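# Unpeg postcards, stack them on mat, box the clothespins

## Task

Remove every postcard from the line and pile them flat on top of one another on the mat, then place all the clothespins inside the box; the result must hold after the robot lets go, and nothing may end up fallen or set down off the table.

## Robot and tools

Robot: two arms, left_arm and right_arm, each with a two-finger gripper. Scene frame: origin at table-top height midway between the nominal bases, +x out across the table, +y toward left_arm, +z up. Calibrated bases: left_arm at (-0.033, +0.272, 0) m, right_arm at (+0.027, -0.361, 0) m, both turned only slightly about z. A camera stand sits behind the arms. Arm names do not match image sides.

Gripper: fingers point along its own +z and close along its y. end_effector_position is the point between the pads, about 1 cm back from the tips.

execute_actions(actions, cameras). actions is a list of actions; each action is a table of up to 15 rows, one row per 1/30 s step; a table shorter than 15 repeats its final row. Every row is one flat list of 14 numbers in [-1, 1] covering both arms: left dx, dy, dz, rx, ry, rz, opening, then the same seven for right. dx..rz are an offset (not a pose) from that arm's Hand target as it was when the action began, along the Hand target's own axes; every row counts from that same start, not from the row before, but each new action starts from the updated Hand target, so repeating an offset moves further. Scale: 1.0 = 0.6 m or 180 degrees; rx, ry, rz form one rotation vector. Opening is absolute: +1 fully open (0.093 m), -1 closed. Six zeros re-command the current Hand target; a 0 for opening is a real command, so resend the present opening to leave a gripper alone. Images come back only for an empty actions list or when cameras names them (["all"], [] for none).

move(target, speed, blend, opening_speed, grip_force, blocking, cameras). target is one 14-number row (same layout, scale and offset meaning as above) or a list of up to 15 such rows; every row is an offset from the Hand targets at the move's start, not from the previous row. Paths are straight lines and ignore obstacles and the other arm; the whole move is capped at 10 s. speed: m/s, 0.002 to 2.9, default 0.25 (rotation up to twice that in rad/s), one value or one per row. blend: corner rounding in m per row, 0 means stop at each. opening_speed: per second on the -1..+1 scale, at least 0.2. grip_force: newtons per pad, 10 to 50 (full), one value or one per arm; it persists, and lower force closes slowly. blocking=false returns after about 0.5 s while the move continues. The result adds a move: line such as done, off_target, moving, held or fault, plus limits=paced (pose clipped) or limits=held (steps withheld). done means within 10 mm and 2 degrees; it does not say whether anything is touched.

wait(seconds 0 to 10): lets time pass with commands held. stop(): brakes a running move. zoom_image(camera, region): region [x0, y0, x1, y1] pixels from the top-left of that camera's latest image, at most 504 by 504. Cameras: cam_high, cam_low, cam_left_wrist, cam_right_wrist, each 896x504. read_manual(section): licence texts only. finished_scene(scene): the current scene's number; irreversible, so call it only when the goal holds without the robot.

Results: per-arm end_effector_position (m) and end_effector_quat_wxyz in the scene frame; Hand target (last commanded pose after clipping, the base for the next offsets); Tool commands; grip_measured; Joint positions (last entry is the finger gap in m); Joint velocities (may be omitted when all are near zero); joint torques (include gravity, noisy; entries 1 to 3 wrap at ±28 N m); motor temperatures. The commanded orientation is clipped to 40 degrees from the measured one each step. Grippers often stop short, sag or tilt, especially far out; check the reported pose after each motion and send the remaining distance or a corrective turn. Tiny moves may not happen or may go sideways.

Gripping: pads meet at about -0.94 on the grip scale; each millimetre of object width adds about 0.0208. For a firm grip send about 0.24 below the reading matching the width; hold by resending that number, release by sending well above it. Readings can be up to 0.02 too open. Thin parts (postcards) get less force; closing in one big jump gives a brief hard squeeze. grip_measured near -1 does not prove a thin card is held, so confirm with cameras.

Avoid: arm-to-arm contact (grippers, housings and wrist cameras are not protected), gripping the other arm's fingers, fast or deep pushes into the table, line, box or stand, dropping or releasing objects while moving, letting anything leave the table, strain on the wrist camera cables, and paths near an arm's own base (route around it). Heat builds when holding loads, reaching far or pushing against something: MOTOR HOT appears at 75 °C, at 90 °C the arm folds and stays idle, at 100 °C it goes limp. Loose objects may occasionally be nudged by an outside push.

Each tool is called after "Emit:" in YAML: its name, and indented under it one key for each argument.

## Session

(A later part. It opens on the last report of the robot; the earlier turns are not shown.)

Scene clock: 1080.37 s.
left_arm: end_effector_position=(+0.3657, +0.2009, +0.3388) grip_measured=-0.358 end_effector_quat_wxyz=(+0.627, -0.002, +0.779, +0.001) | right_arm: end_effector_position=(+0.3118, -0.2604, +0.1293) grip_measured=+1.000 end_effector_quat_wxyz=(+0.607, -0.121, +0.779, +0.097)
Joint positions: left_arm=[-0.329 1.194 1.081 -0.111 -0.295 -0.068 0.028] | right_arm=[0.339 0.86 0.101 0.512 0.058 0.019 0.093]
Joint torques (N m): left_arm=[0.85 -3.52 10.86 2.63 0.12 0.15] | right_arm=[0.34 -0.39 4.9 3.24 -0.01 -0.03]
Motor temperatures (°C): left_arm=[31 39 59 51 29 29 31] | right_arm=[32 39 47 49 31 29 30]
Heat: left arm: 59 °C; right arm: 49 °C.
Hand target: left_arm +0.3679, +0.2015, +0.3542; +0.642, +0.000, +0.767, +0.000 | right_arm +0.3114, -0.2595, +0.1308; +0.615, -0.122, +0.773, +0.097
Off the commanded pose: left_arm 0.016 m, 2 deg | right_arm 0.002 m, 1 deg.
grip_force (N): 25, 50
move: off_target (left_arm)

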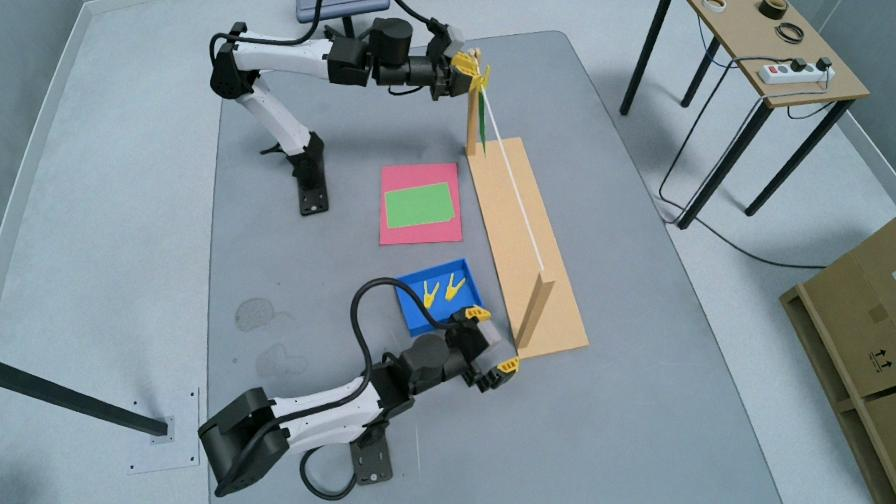

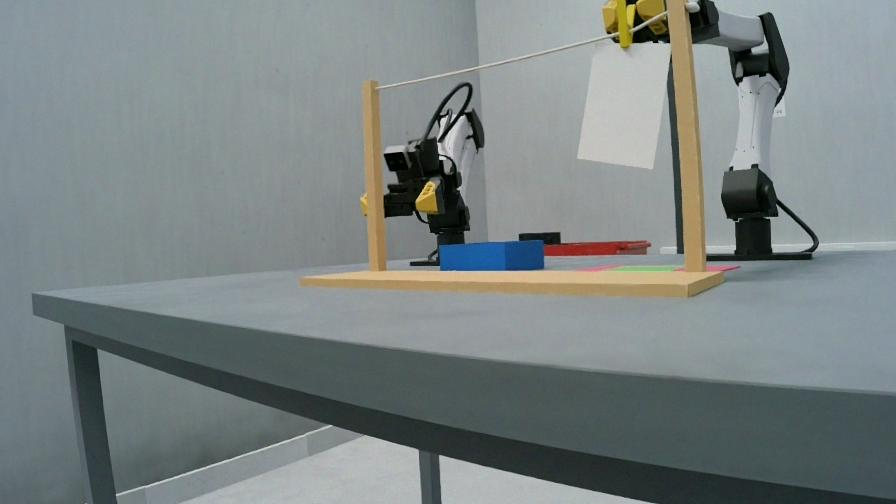

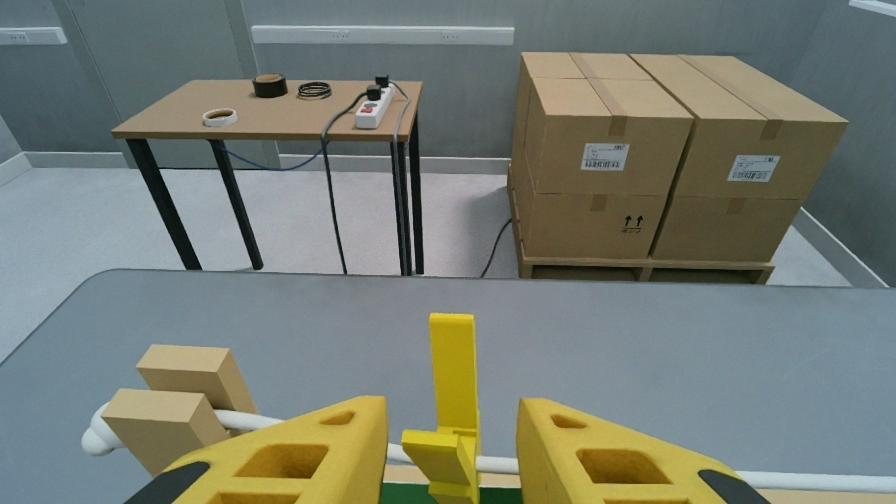

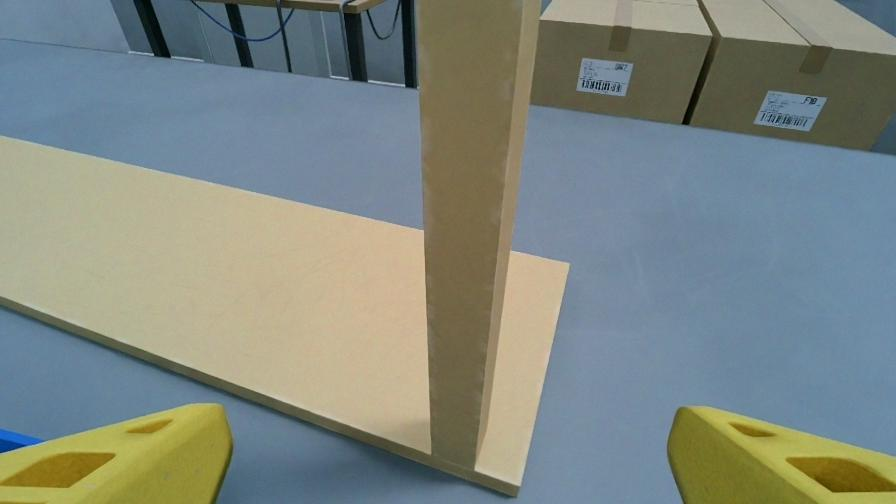

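Emit:
move:
  target:
    - [0,0,0,0,0,0,-0.36,-0.02,-0.0067,0.08,0,0,0,1]
    - [0,0,0,0,0,0,-0.85,-0.02,-0.0067,0.08,0,0,0,-0.85]
  speed: 0.06
  opening_speed: 0.5
  grip_force: [40, 25]
  cameras: ["all"]

Scene clock: 1101.67 s.
left_arm: end_effector_position=(+0.3657, +0.1994, +0.3389) grip_measured=-0.846 end_effector_quat_wxyz=(+0.628, +0.000, +0.779, -0.003) | right_arm: end_effector_position=(+0.3529, -0.2557, +0.1168) grip_measured=-0.847 end_effector_quat_wxyz=(+0.598, -0.114, +0.789, +0.084)
Joint positions: left_arm=[-0.329 1.194 1.081 -0.11 -0.286 -0.068 0.005] | right_arm=[0.306 1.233 0.197 0.762 0.055 0.01 0.005]
Joint torques (N m): left_arm=[0.76 -3.64 11.15 2.49 0.1 0.15] | right_arm=[-0.27 -2.03 7.09 3.13 -0.41 -0.04]
Motor temperatures (°C): left_arm=[31 38 61 52 29 29 31] | right_arm=[32 39 44 51 31 29 30]
Heat: left arm: 61 °C; right arm: 51 °C.
Hand target: left_arm +0.3679, +0.2015, +0.3542; +0.642, +0.000, +0.767, +0.000 | right_arm +0.3597, -0.2480, +0.1316; +0.615, -0.122, +0.773, +0.097
Off the commanded pose: left_arm 0.016 m, 2 deg | right_arm 0.018 m, 3 deg.
grip_force (N): 40, 25
move: off_target (left_arm, right_arm); target 2's new opening was sent with right_arm's hand 0.018 m and 3 deg from that target

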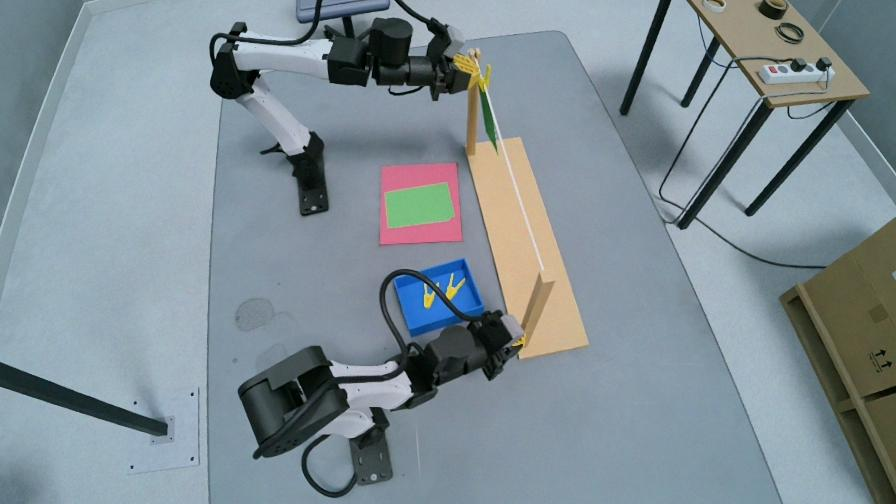

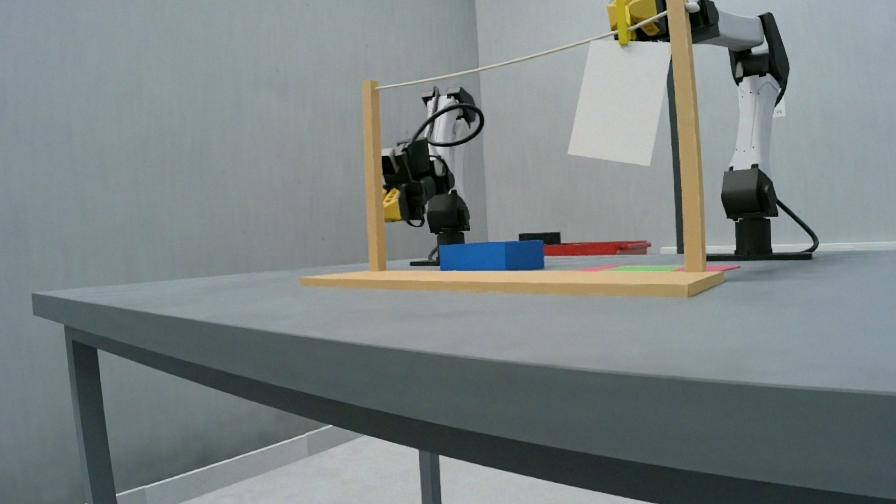

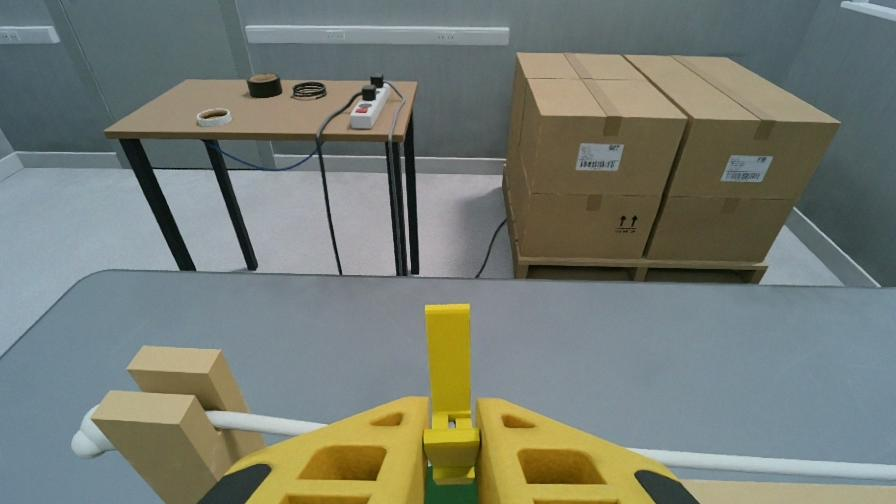

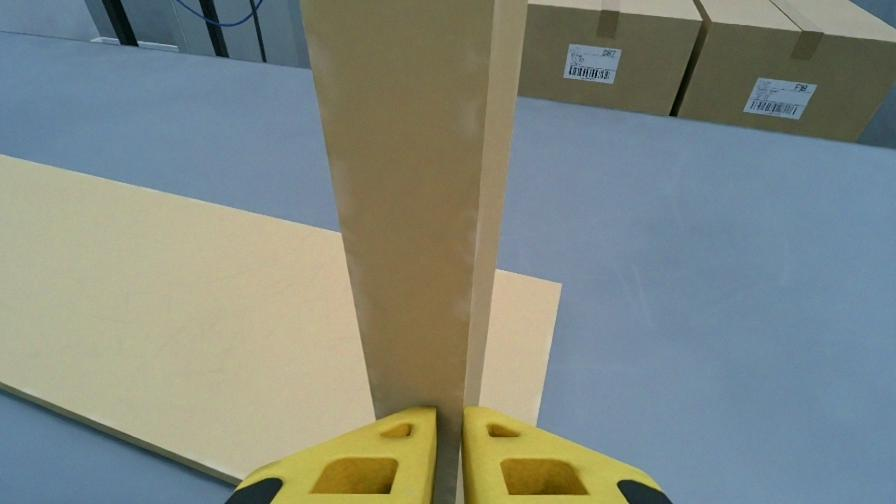

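Emit:
move:
  target:
    - [0,0,0,0,0,0,-0.85,0,0,0,0,0,0,0.3]
    - [0,0,0,0,0,0,-0.85,-0.012,0.003,0.037,0,0,0,0.3]
    - [0,0,0,0,0,0,-0.85,-0.012,0.003,0.037,0,0,0,-0.75]
  speed: 0.05
  opening_speed: 0.8
  cameras: ["cam_right_wrist","cam_high"]

Scene clock: 1119.60 s.
left_arm: end_effector_position=(+0.3657, +0.1994, +0.3389) grip_measured=-0.846 end_effector_quat_wxyz=(+0.628, +0.000, +0.779, -0.003) | right_arm: end_effector_position=(+0.3748, -0.2468, +0.1197) grip_measured=-0.525 end_effector_quat_wxyz=(+0.599, -0.116, +0.788, +0.086)
Joint positions: left_arm=[-0.329 1.194 1.081 -0.11 -0.286 -0.068 0.005] | right_arm=[0.306 1.351 0.279 0.799 0.049 0.01 0.02]
Joint torques (N m): left_arm=[0.81 -3.63 11.25 2.54 0.07 0.11] | right_arm=[0.21 -2.82 6.9 3.12 -0.29 -0.01]
Motor temperatures (°C): left_arm=[31 38 62 53 29 29 31] | right_arm=[32 39 44 51 31 29 30]
Heat: left arm: 62 °C; right arm: 51 °C.
Hand target: left_arm +0.3679, +0.2015, +0.3542; +0.642, +0.000, +0.767, +0.000 | right_arm +0.3813, -0.2393, +0.1336; +0.615, -0.122, +0.773, +0.097
Off the commanded pose: left_arm 0.016 m, 2 deg | right_arm 0.017 m, 3 deg.
grip_force (N): 40, 25
move: off_target (left_arm, right_arm); target 3's new opening was sent with right_arm's hand 0.018 m and 3 deg from that target
Images, in order (width x height): cam_high 896x504, cam_right_wrist 896x504.

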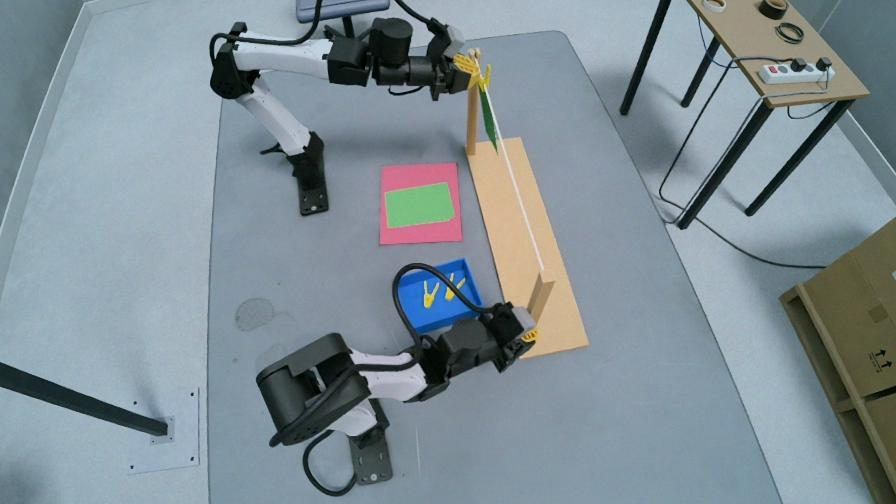

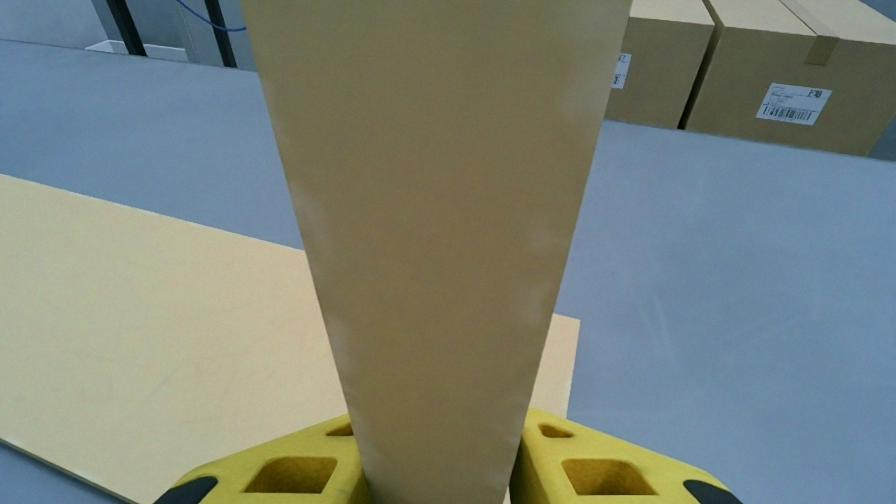

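Emit:
move:
  target: [0,-0.16,0,0,0,0,-0.88,0,0,0,0,0,0,-0.75]
  speed: 0.06
  cameras: ["all"]

Scene clock: 1132.77 s.
left_arm: end_effector_position=(+0.3664, +0.1263, +0.3429) grip_measured=-0.846 end_effector_quat_wxyz=(+0.632, -0.007, +0.774, +0.044) | right_arm: end_effector_position=(+0.3751, -0.2477, +0.1197) grip_measured=-0.539 end_effector_quat_wxyz=(+0.599, -0.115, +0.788, +0.084)
Joint positions: left_arm=[-0.625 1.345 1.2 -0.109 -0.655 -0.096 0.005] | right_arm=[0.307 1.351 0.279 0.799 0.056 0.01 0.019]
Joint torques (N m): left_arm=[-1.74 -3.85 11.12 2.48 0.45 -0.37] | right_arm=[0.17 -2.84 6.89 3.11 -0.36 -0.01]
Motor temperatures (°C): left_arm=[31 38 62 53 29 29 32] | right_arm=[32 39 44 51 31 29 30]
Heat: left arm: 62 °C; right arm: 51 °C.
Hand target: left_arm +0.3680, +0.1055, +0.3541; +0.641, +0.000, +0.767, +0.000 | right_arm +0.3813, -0.2393, +0.1336; +0.615, -0.122, +0.773, +0.097
Off the commanded pose: left_arm 0.024 m, 5 deg | right_arm 0.017 m, 3 deg.
grip_force (N): 40, 25
move: off_target (left_arm, right_arm)

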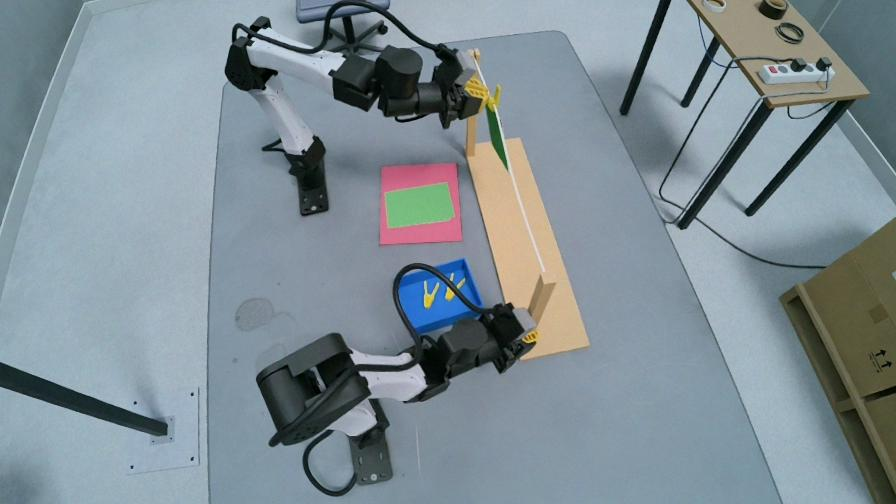

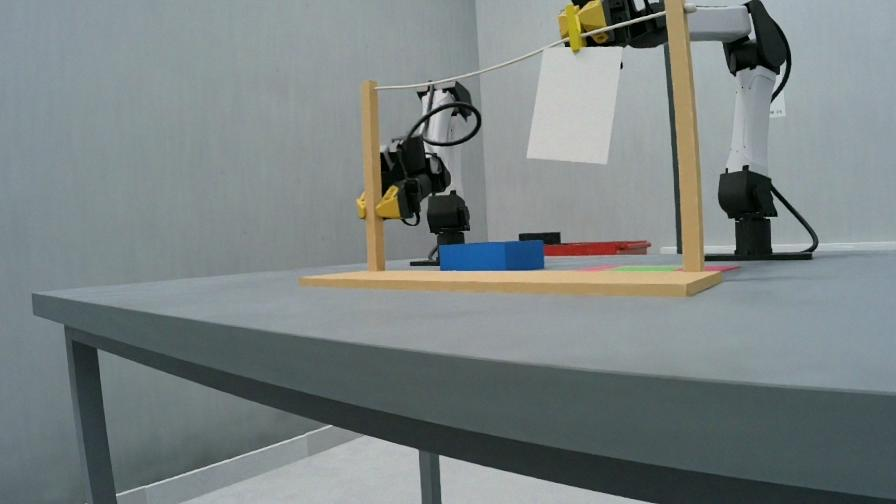

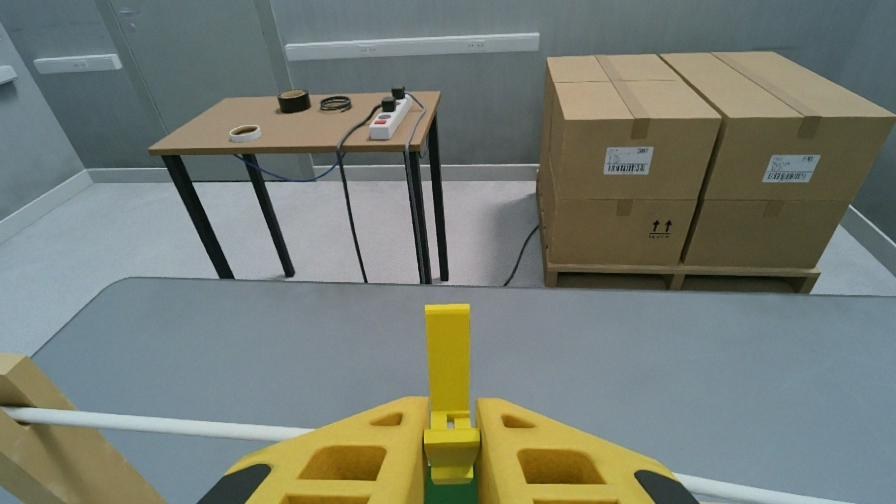

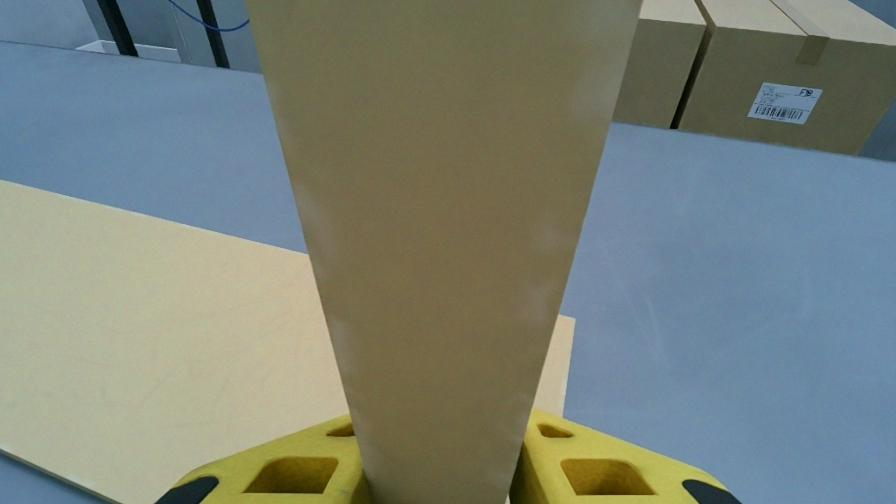

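Emit:
move:
  target: [0,-0.335,0,0,0,0,-0.88,0,0,0,0,0,0,-0.75]
  speed: 0.08
  cameras: ["all"]

Scene clock: 1140.00 s.
left_arm: end_effector_position=(+0.3717, -0.0728, +0.3499) grip_measured=-0.846 end_effector_quat_wxyz=(+0.639, -0.003, +0.768, +0.046) | right_arm: end_effector_position=(+0.3751, -0.2477, +0.1197) grip_measured=-0.539 end_effector_quat_wxyz=(+0.599, -0.115, +0.788, +0.084)
Joint positions: left_arm=[-1.012 1.93 1.869 -0.294 -1.027 -0.239 0.005] | right_arm=[0.307 1.351 0.279 0.799 0.056 0.01 0.019]
Joint torques (N m): left_arm=[-1.57 -8.21 10.8 2.24 0.41 -0.37] | right_arm=[0.17 -2.84 6.89 3.11 -0.36 -0.01]
Motor temperatures (°C): left_arm=[31 38 62 53 29 29 32] | right_arm=[32 39 44 50 31 29 30]
Heat: left arm: 62 °C; right arm: 50 °C.
Hand target: left_arm +0.3681, -0.0955, +0.3539; +0.642, +0.000, +0.767, +0.000 | right_arm +0.3813, -0.2393, +0.1336; +0.615, -0.122, +0.773, +0.097
Off the commanded pose: left_arm 0.023 m, 5 deg | right_arm 0.017 m, 3 deg.
grip_force (N): 40, 25
move: off_target (left_arm, right_arm)

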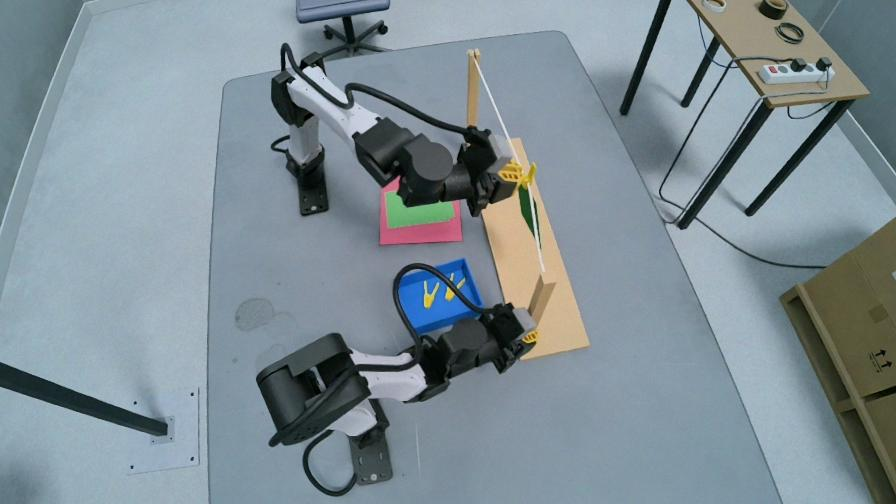

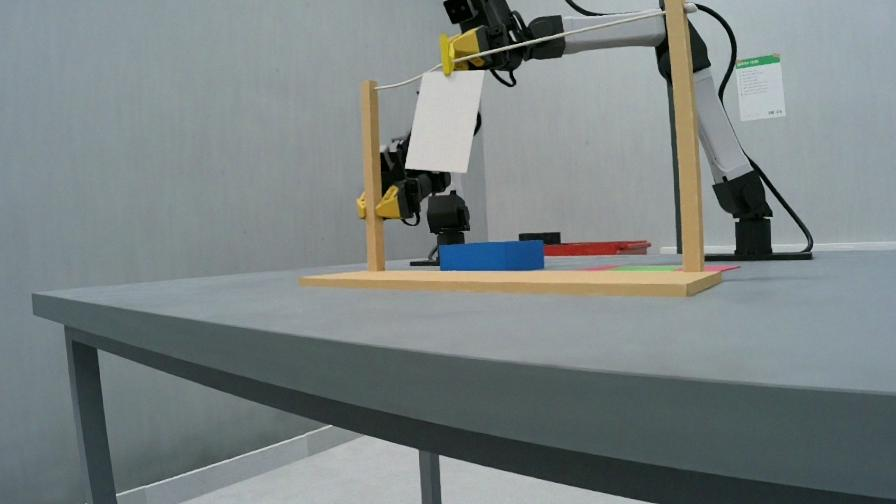

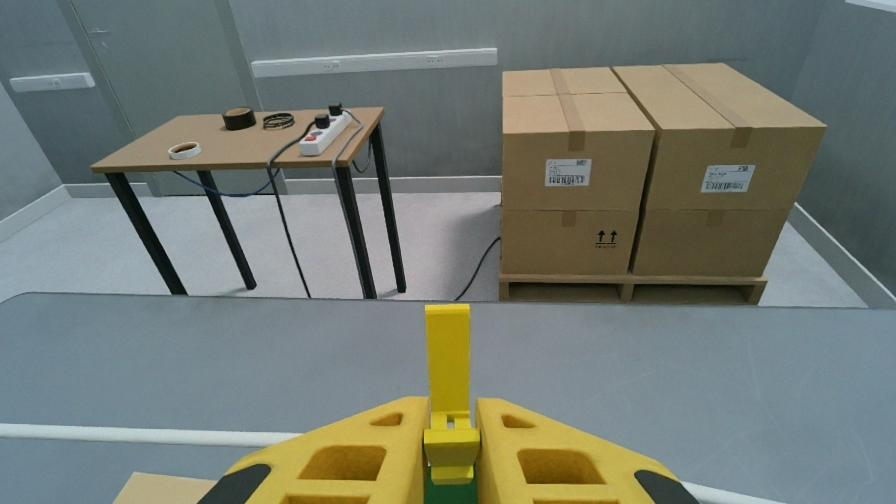

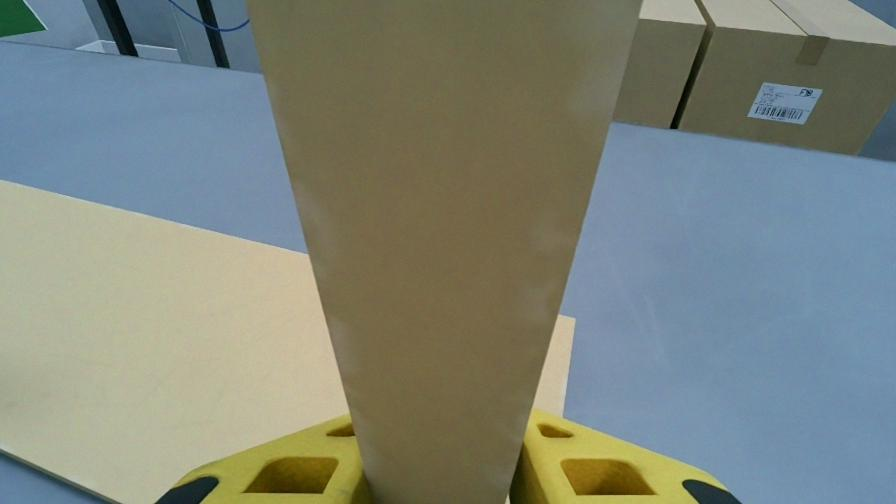

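Emit:
move:
  target:
    - [0,0.036,0,0,0,0,-0.88,0,0,0,0,0,0,-0.75]
    - [0,0.036,0,0,0,0,-0.3,0,0,0,0,0,0,0.5]
    - [-0.01,0.036,-0.14,0,0,0,-0.3,-0.02,0,-0.1,0,0,0,0.5]
  speed: 0.08
  opening_speed: 0.8
  cameras: ["all"]

Scene clock: 1154.27 s.
left_arm: end_effector_position=(+0.2900, -0.0813, +0.3663) grip_measured=-0.302 end_effector_quat_wxyz=(+0.638, +0.015, +0.770, +0.008) | right_arm: end_effector_position=(+0.3308, -0.2600, +0.1582) grip_measured=+0.499 end_effector_quat_wxyz=(+0.611, -0.116, +0.778, +0.089)
Joint positions: left_arm=[-1.181 1.772 1.756 -0.413 -1.106 -0.356 0.031] | right_arm=[0.317 0.894 0.229 0.426 0.056 0.01 0.069]
Joint torques (N m): left_arm=[0.09 -10.21 7.68 1.9 -0.29 -0.24] | right_arm=[0.34 -1.83 5.24 2.99 -0.23 0.02]
Motor temperatures (°C): left_arm=[31 42 59 54 29 29 32] | right_arm=[32 39 43 50 31 29 30]
Heat: left arm: 59 °C; right arm: 50 °C.
Hand target: left_arm +0.2865, -0.0738, +0.3747; +0.641, +0.000, +0.767, +0.001 | right_arm +0.3283, -0.2565, +0.1589; +0.615, -0.122, +0.773, +0.097
Off the commanded pose: left_arm 0.012 m, 2 deg | right_arm 0.004 m, 1 deg.
grip_force (N): 40, 25
move: off_target (left_arm); target 2's new opening was sent with left_arm's hand 0.013 m and 4 deg from that target

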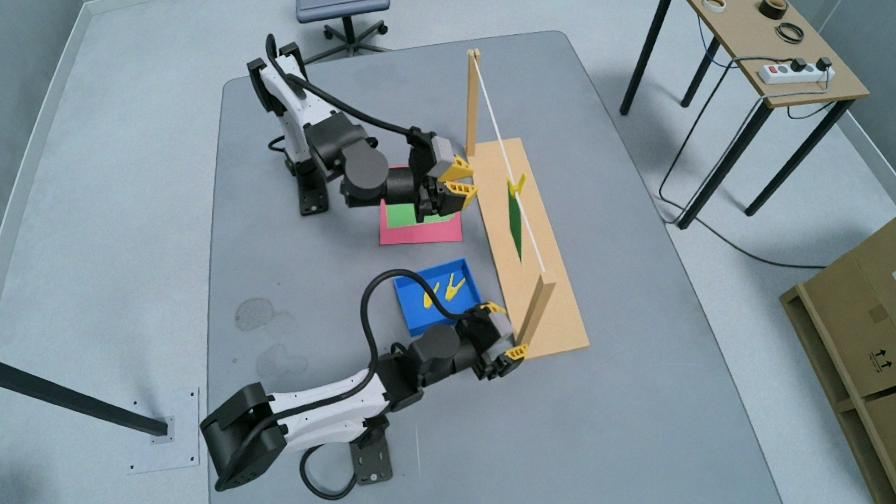

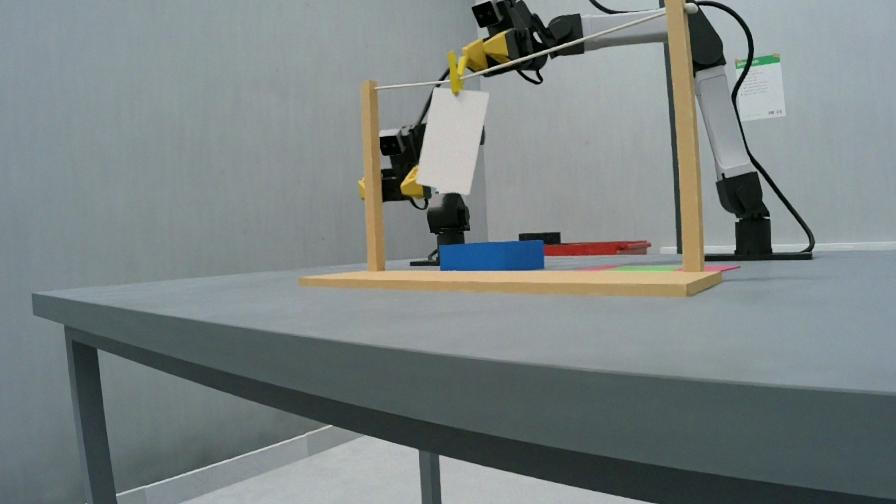

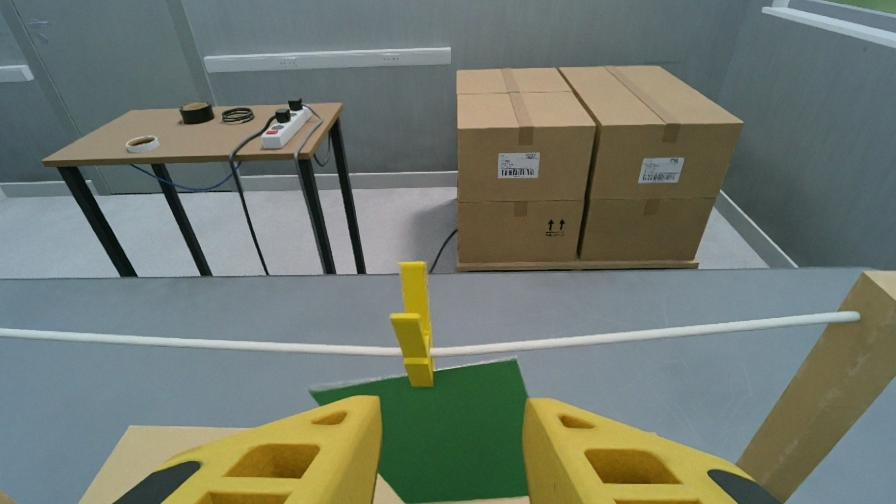

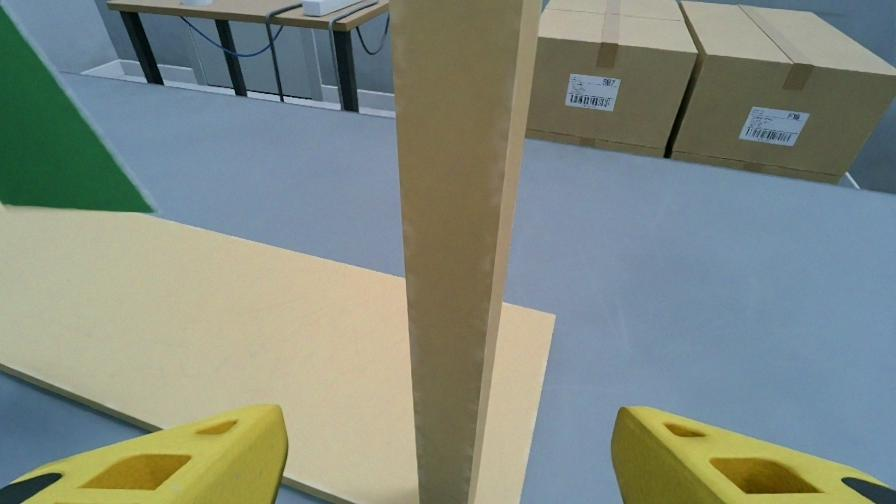

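Emit:
move:
  target:
    - [0.223,0.2063,0.029,0.4433,-0.0469,0.0393,-0.44,-0.2057,-0.0073,-0.1548,-0.17,0.035,-0.062,0.2]
    - [0.2435,0.1813,0.1512,0.4433,-0.0469,0.0393,-0.44,-0.4085,0.1068,-0.0915,-0.3406,0.0693,-0.1239,0.2]
  speed: 0.18
  blend: 0.03
  cameras: ["all"]

Scene clock: 1189.27 s.
left_arm: end_effector_position=(+0.3451, +0.0355, +0.2090) grip_measured=-0.438 end_effector_quat_wxyz=(+0.533, +0.449, +0.552, -0.458) | right_arm: end_effector_position=(+0.3124, -0.1983, +0.4029) grip_measured=+0.201 end_effector_quat_wxyz=(+0.409, -0.541, +0.655, +0.334)
Joint positions: left_arm=[-0.232 1.815 0.906 0.877 1.192 0.001 0.024] | right_arm=[0.024 1.619 2.099 -1.58 -1.05 -1.045 0.055]
Joint torques (N m): left_arm=[0.35 -6.52 9.31 2.08 0.19 0.05] | right_arm=[0.25 -4.38 6.08 1.36 -0.96 -0.17]
Motor temperatures (°C): left_arm=[31 45 54 54 29 29 31] | right_arm=[32 38 42 51 31 29 30]
Heat: left arm: 54 °C; right arm: 51 °C.
Hand target: left_arm +0.3499, +0.0350, +0.2149; +0.541, +0.454, +0.542, -0.455 | right_arm +0.3103, -0.1951, +0.4101; +0.391, -0.565, +0.639, +0.347
Off the commanded pose: left_arm 0.008 m, 2 deg | right_arm 0.008 m, 4 deg.
joint sent to its limit (right arm) — joint 4 (wrist pitch), lower limit. The joint targets are off in orientation, not in position.
grip_force (N): 40, 25
move: off_target (right_arm)

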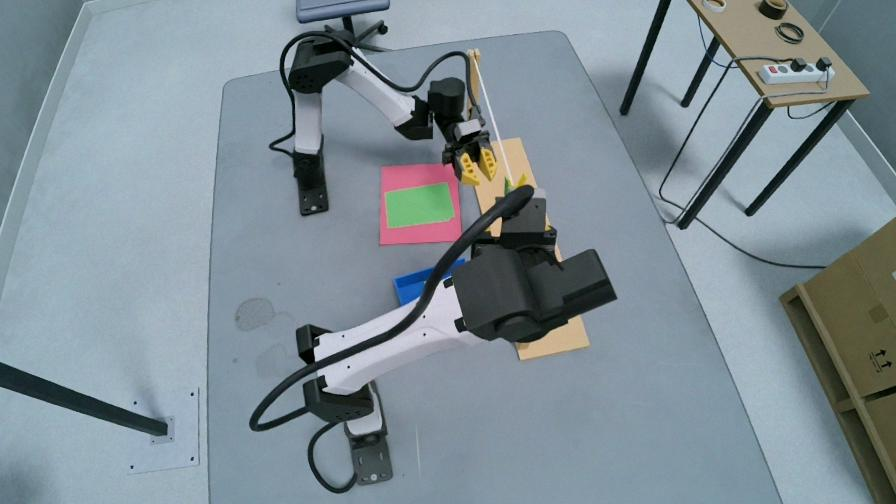

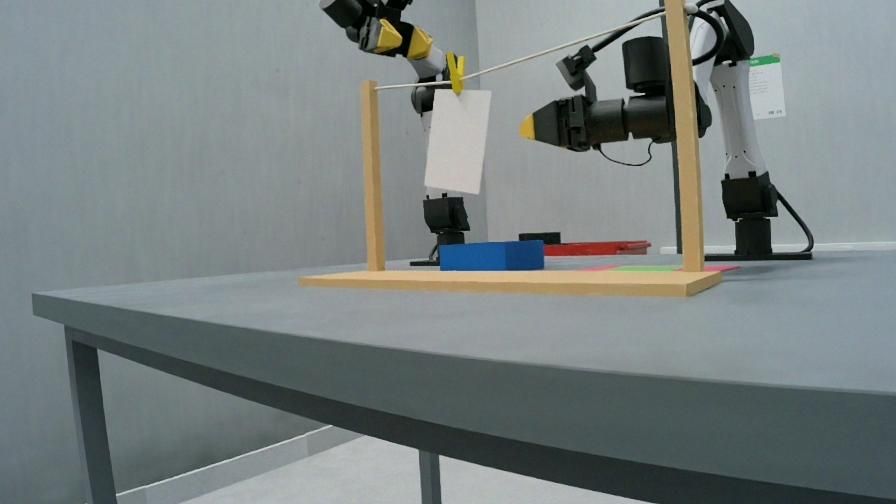

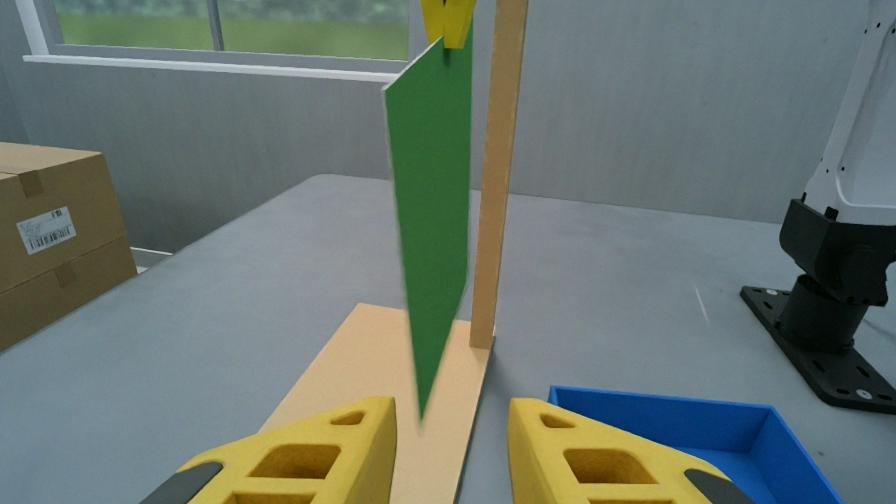

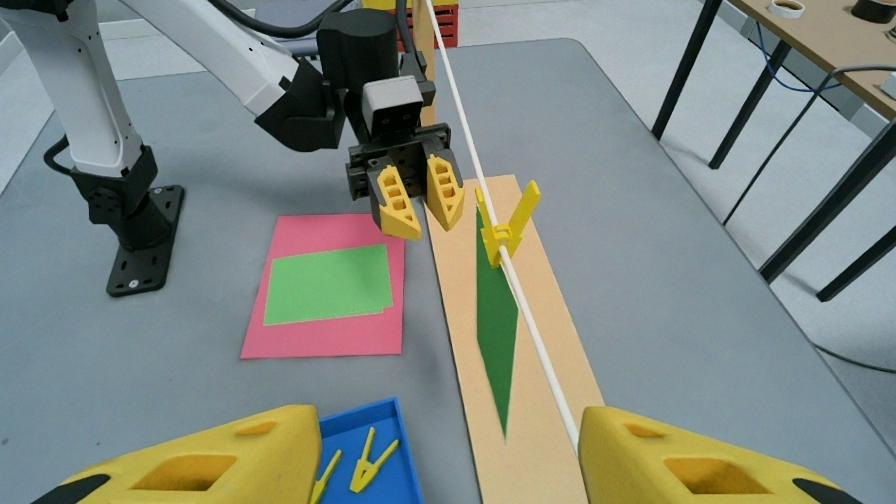

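Emit:
move:
  target: [0.01, 0.0235, 0.05, 0, 0, 0, -0.44, 0, 0, 0, 0, 0, 0, 0.2]
  speed: 0.08
  cameras: ["cam_left_wrist", "cam_right_wrist"]

Scene clock: 1222.30 s.
left_arm: end_effector_position=(+0.3627, +0.0101, +0.2049) grip_measured=-0.438 end_effector_quat_wxyz=(+0.533, +0.454, +0.546, -0.460) | right_arm: end_effector_position=(+0.3123, -0.1983, +0.4029) grip_measured=+0.201 end_effector_quat_wxyz=(+0.409, -0.541, +0.655, +0.334)
Joint positions: left_arm=[-0.286 1.907 1.007 0.88 1.15 0.001 0.024] | right_arm=[0.024 1.619 2.099 -1.58 -1.05 -1.046 0.055]
Joint torques (N m): left_arm=[0.05 -7.49 9.33 2 0.12 -0.05] | right_arm=[0.24 -4.38 6.06 1.35 -0.96 -0.17]
Motor temperatures (°C): left_arm=[31 43 56 52 29 29 31] | right_arm=[32 39 42 44 31 29 30]
Heat: left arm: 56 °C; right arm: 44 °C.
Hand target: left_arm +0.3690, +0.0080, +0.2089; +0.541, +0.454, +0.542, -0.454 | right_arm +0.3103, -0.1951, +0.4101; +0.391, -0.565, +0.639, +0.347
Off the commanded pose: left_arm 0.008 m, 1 deg | right_arm 0.008 m, 4 deg.
joint sent to its limit (right arm) — joint 4 (wrist pitch), lower limit. The joint targets are off in orientation, not in position.
grip_force (N): 40, 25
move: off_target (right_arm)
Images, in order (width x height): cam_left_wrist 896x504, cam_right_wrist 896x504.

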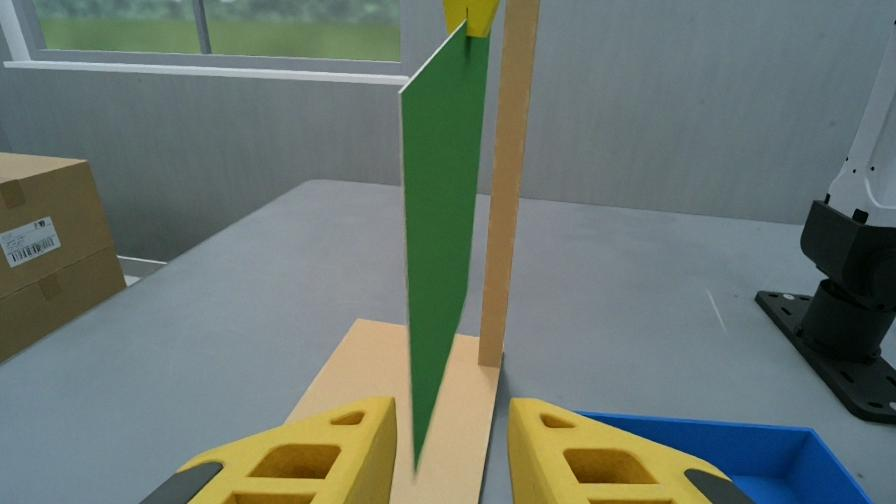

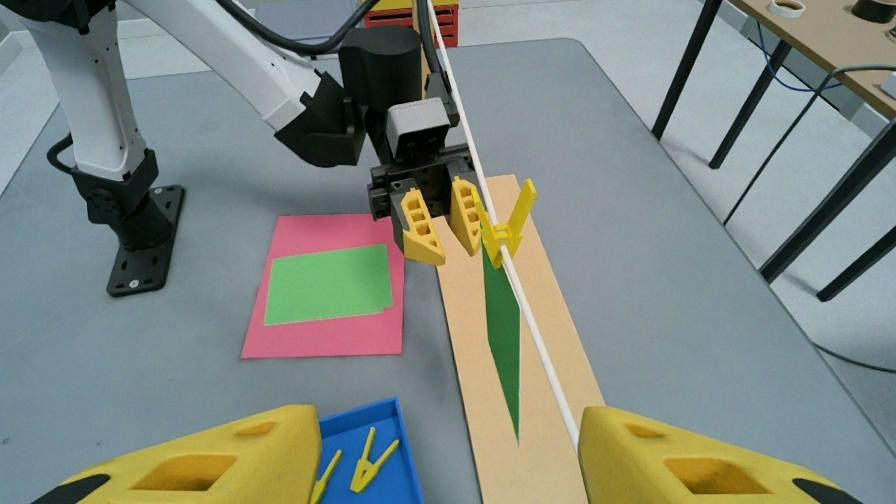

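Emit:
move:
  target:
    - [0, 0.0253, 0.01, 0.0556, 0, 0, -0.44, 0, 0, 0, 0, 0, 0, 0.2]
    - [0, 0.0209, 0.043, 0.0556, 0, 0, -0.44, 0, 0, 0, 0, 0, 0, 0.2]
  speed: 0.08
  blend: [0.005, 0]
  cameras: ["cam_left_wrist"]

Scene clock: 1251.77 s.
left_arm: end_effector_position=(+0.3788, -0.0142, +0.2093) grip_measured=-0.438 end_effector_quat_wxyz=(+0.498, +0.504, +0.495, -0.502) | right_arm: end_effector_position=(+0.3123, -0.1983, +0.4029) grip_measured=+0.201 end_effector_quat_wxyz=(+0.409, -0.541, +0.655, +0.334)
Joint positions: left_arm=[-0.309 2.063 1.248 0.819 1.306 0.001 0.024] | right_arm=[0.024 1.619 2.099 -1.58 -1.05 -1.046 0.055]
Joint torques (N m): left_arm=[0.2 -8.4 9.31 1.7 0.01 -0.08] | right_arm=[0.25 -4.38 6.05 1.36 -0.96 -0.17]
Motor temperatures (°C): left_arm=[31 45 56 51 29 29 31] | right_arm=[32 39 42 42 32 29 30]
Heat: left arm: 56 °C; right arm: 42 °C.
Hand target: left_arm +0.3857, -0.0154, +0.2088; +0.500, +0.500, +0.500, -0.500 | right_arm +0.3103, -0.1951, +0.4101; +0.391, -0.565, +0.639, +0.347
Off the commanded pose: left_arm 0.007 m, 1 deg | right_arm 0.008 m, 4 deg.
joint sent to its limit (right arm) — joint 4 (wrist pitch), lower limit. The joint targets are off in orientation, not in position.
grip_force (N): 40, 25
move: off_target (right_arm)
Images, in order (width x height): cam_left_wrist 896x504.

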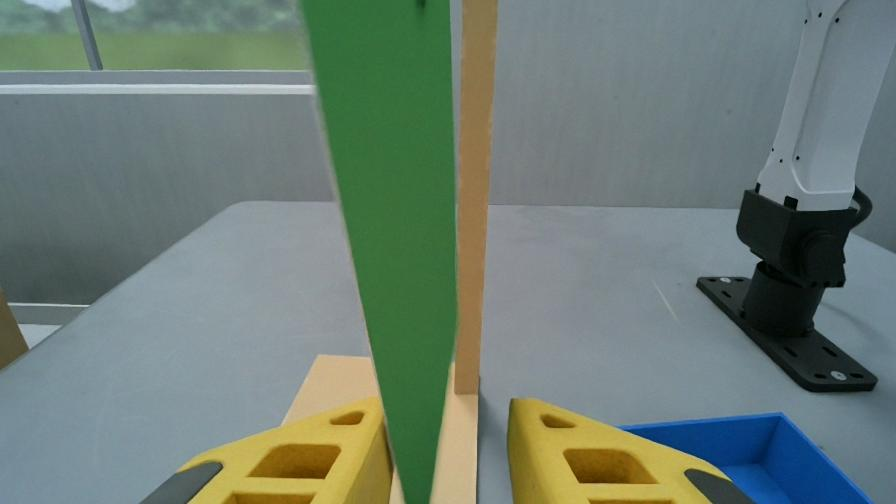

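Emit:
move:
  target: [0, 0.0225, 0, 0, 0, 0, -0.44, 0, 0, 0, 0, 0, 0, 0.2]
  speed: 0.05
  cameras: ["cam_left_wrist"]

Scene clock: 1266.40 s.
left_arm: end_effector_position=(+0.3913, -0.0164, +0.2144) grip_measured=-0.438 end_effector_quat_wxyz=(+0.508, +0.508, +0.487, -0.496) | right_arm: end_effector_position=(+0.3123, -0.1983, +0.4029) grip_measured=+0.201 end_effector_quat_wxyz=(+0.409, -0.541, +0.655, +0.334)
Joint positions: left_arm=[-0.306 2.1 1.314 0.818 1.306 0.001 0.024] | right_arm=[0.024 1.619 2.099 -1.58 -1.05 -1.046 0.055]
Joint torques (N m): left_arm=[0.8 -8.29 9.66 1.48 0.09 -0.09] | right_arm=[0.25 -4.38 6.05 1.35 -0.96 -0.17]
Motor temperatures (°C): left_arm=[31 45 56 51 29 29 31] | right_arm=[32 39 42 42 32 29 30]
Heat: left arm: 56 °C; right arm: 42 °C.
Hand target: left_arm +0.3993, -0.0152, +0.2090; +0.500, +0.500, +0.500, -0.500 | right_arm +0.3103, -0.1951, +0.4101; +0.391, -0.565, +0.639, +0.347
Off the commanded pose: left_arm 0.010 m, 2 deg | right_arm 0.008 m, 4 deg.
joint sent to its limit (right arm) — joint 4 (wrist pitch), lower limit. The joint targets are off in orientation, not in position.
grip_force (N): 40, 25
move: off_target (right_arm)
Images, in order (width x height): cam_left_wrist 896x504.

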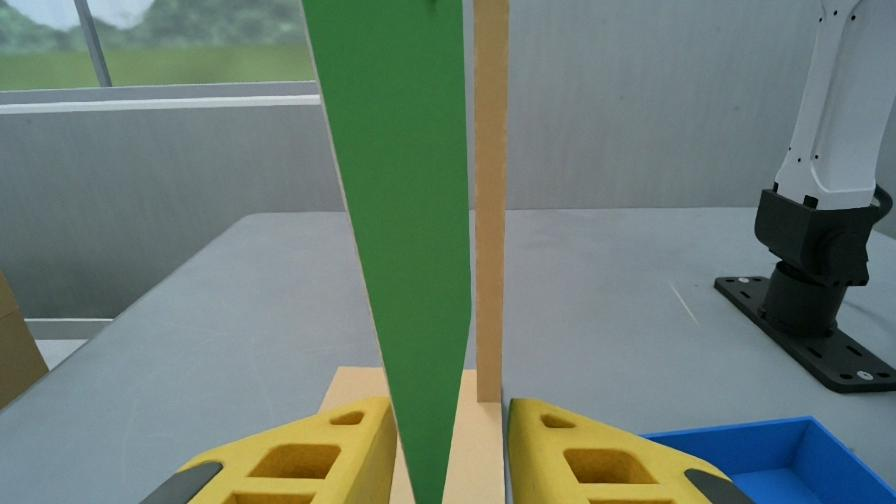

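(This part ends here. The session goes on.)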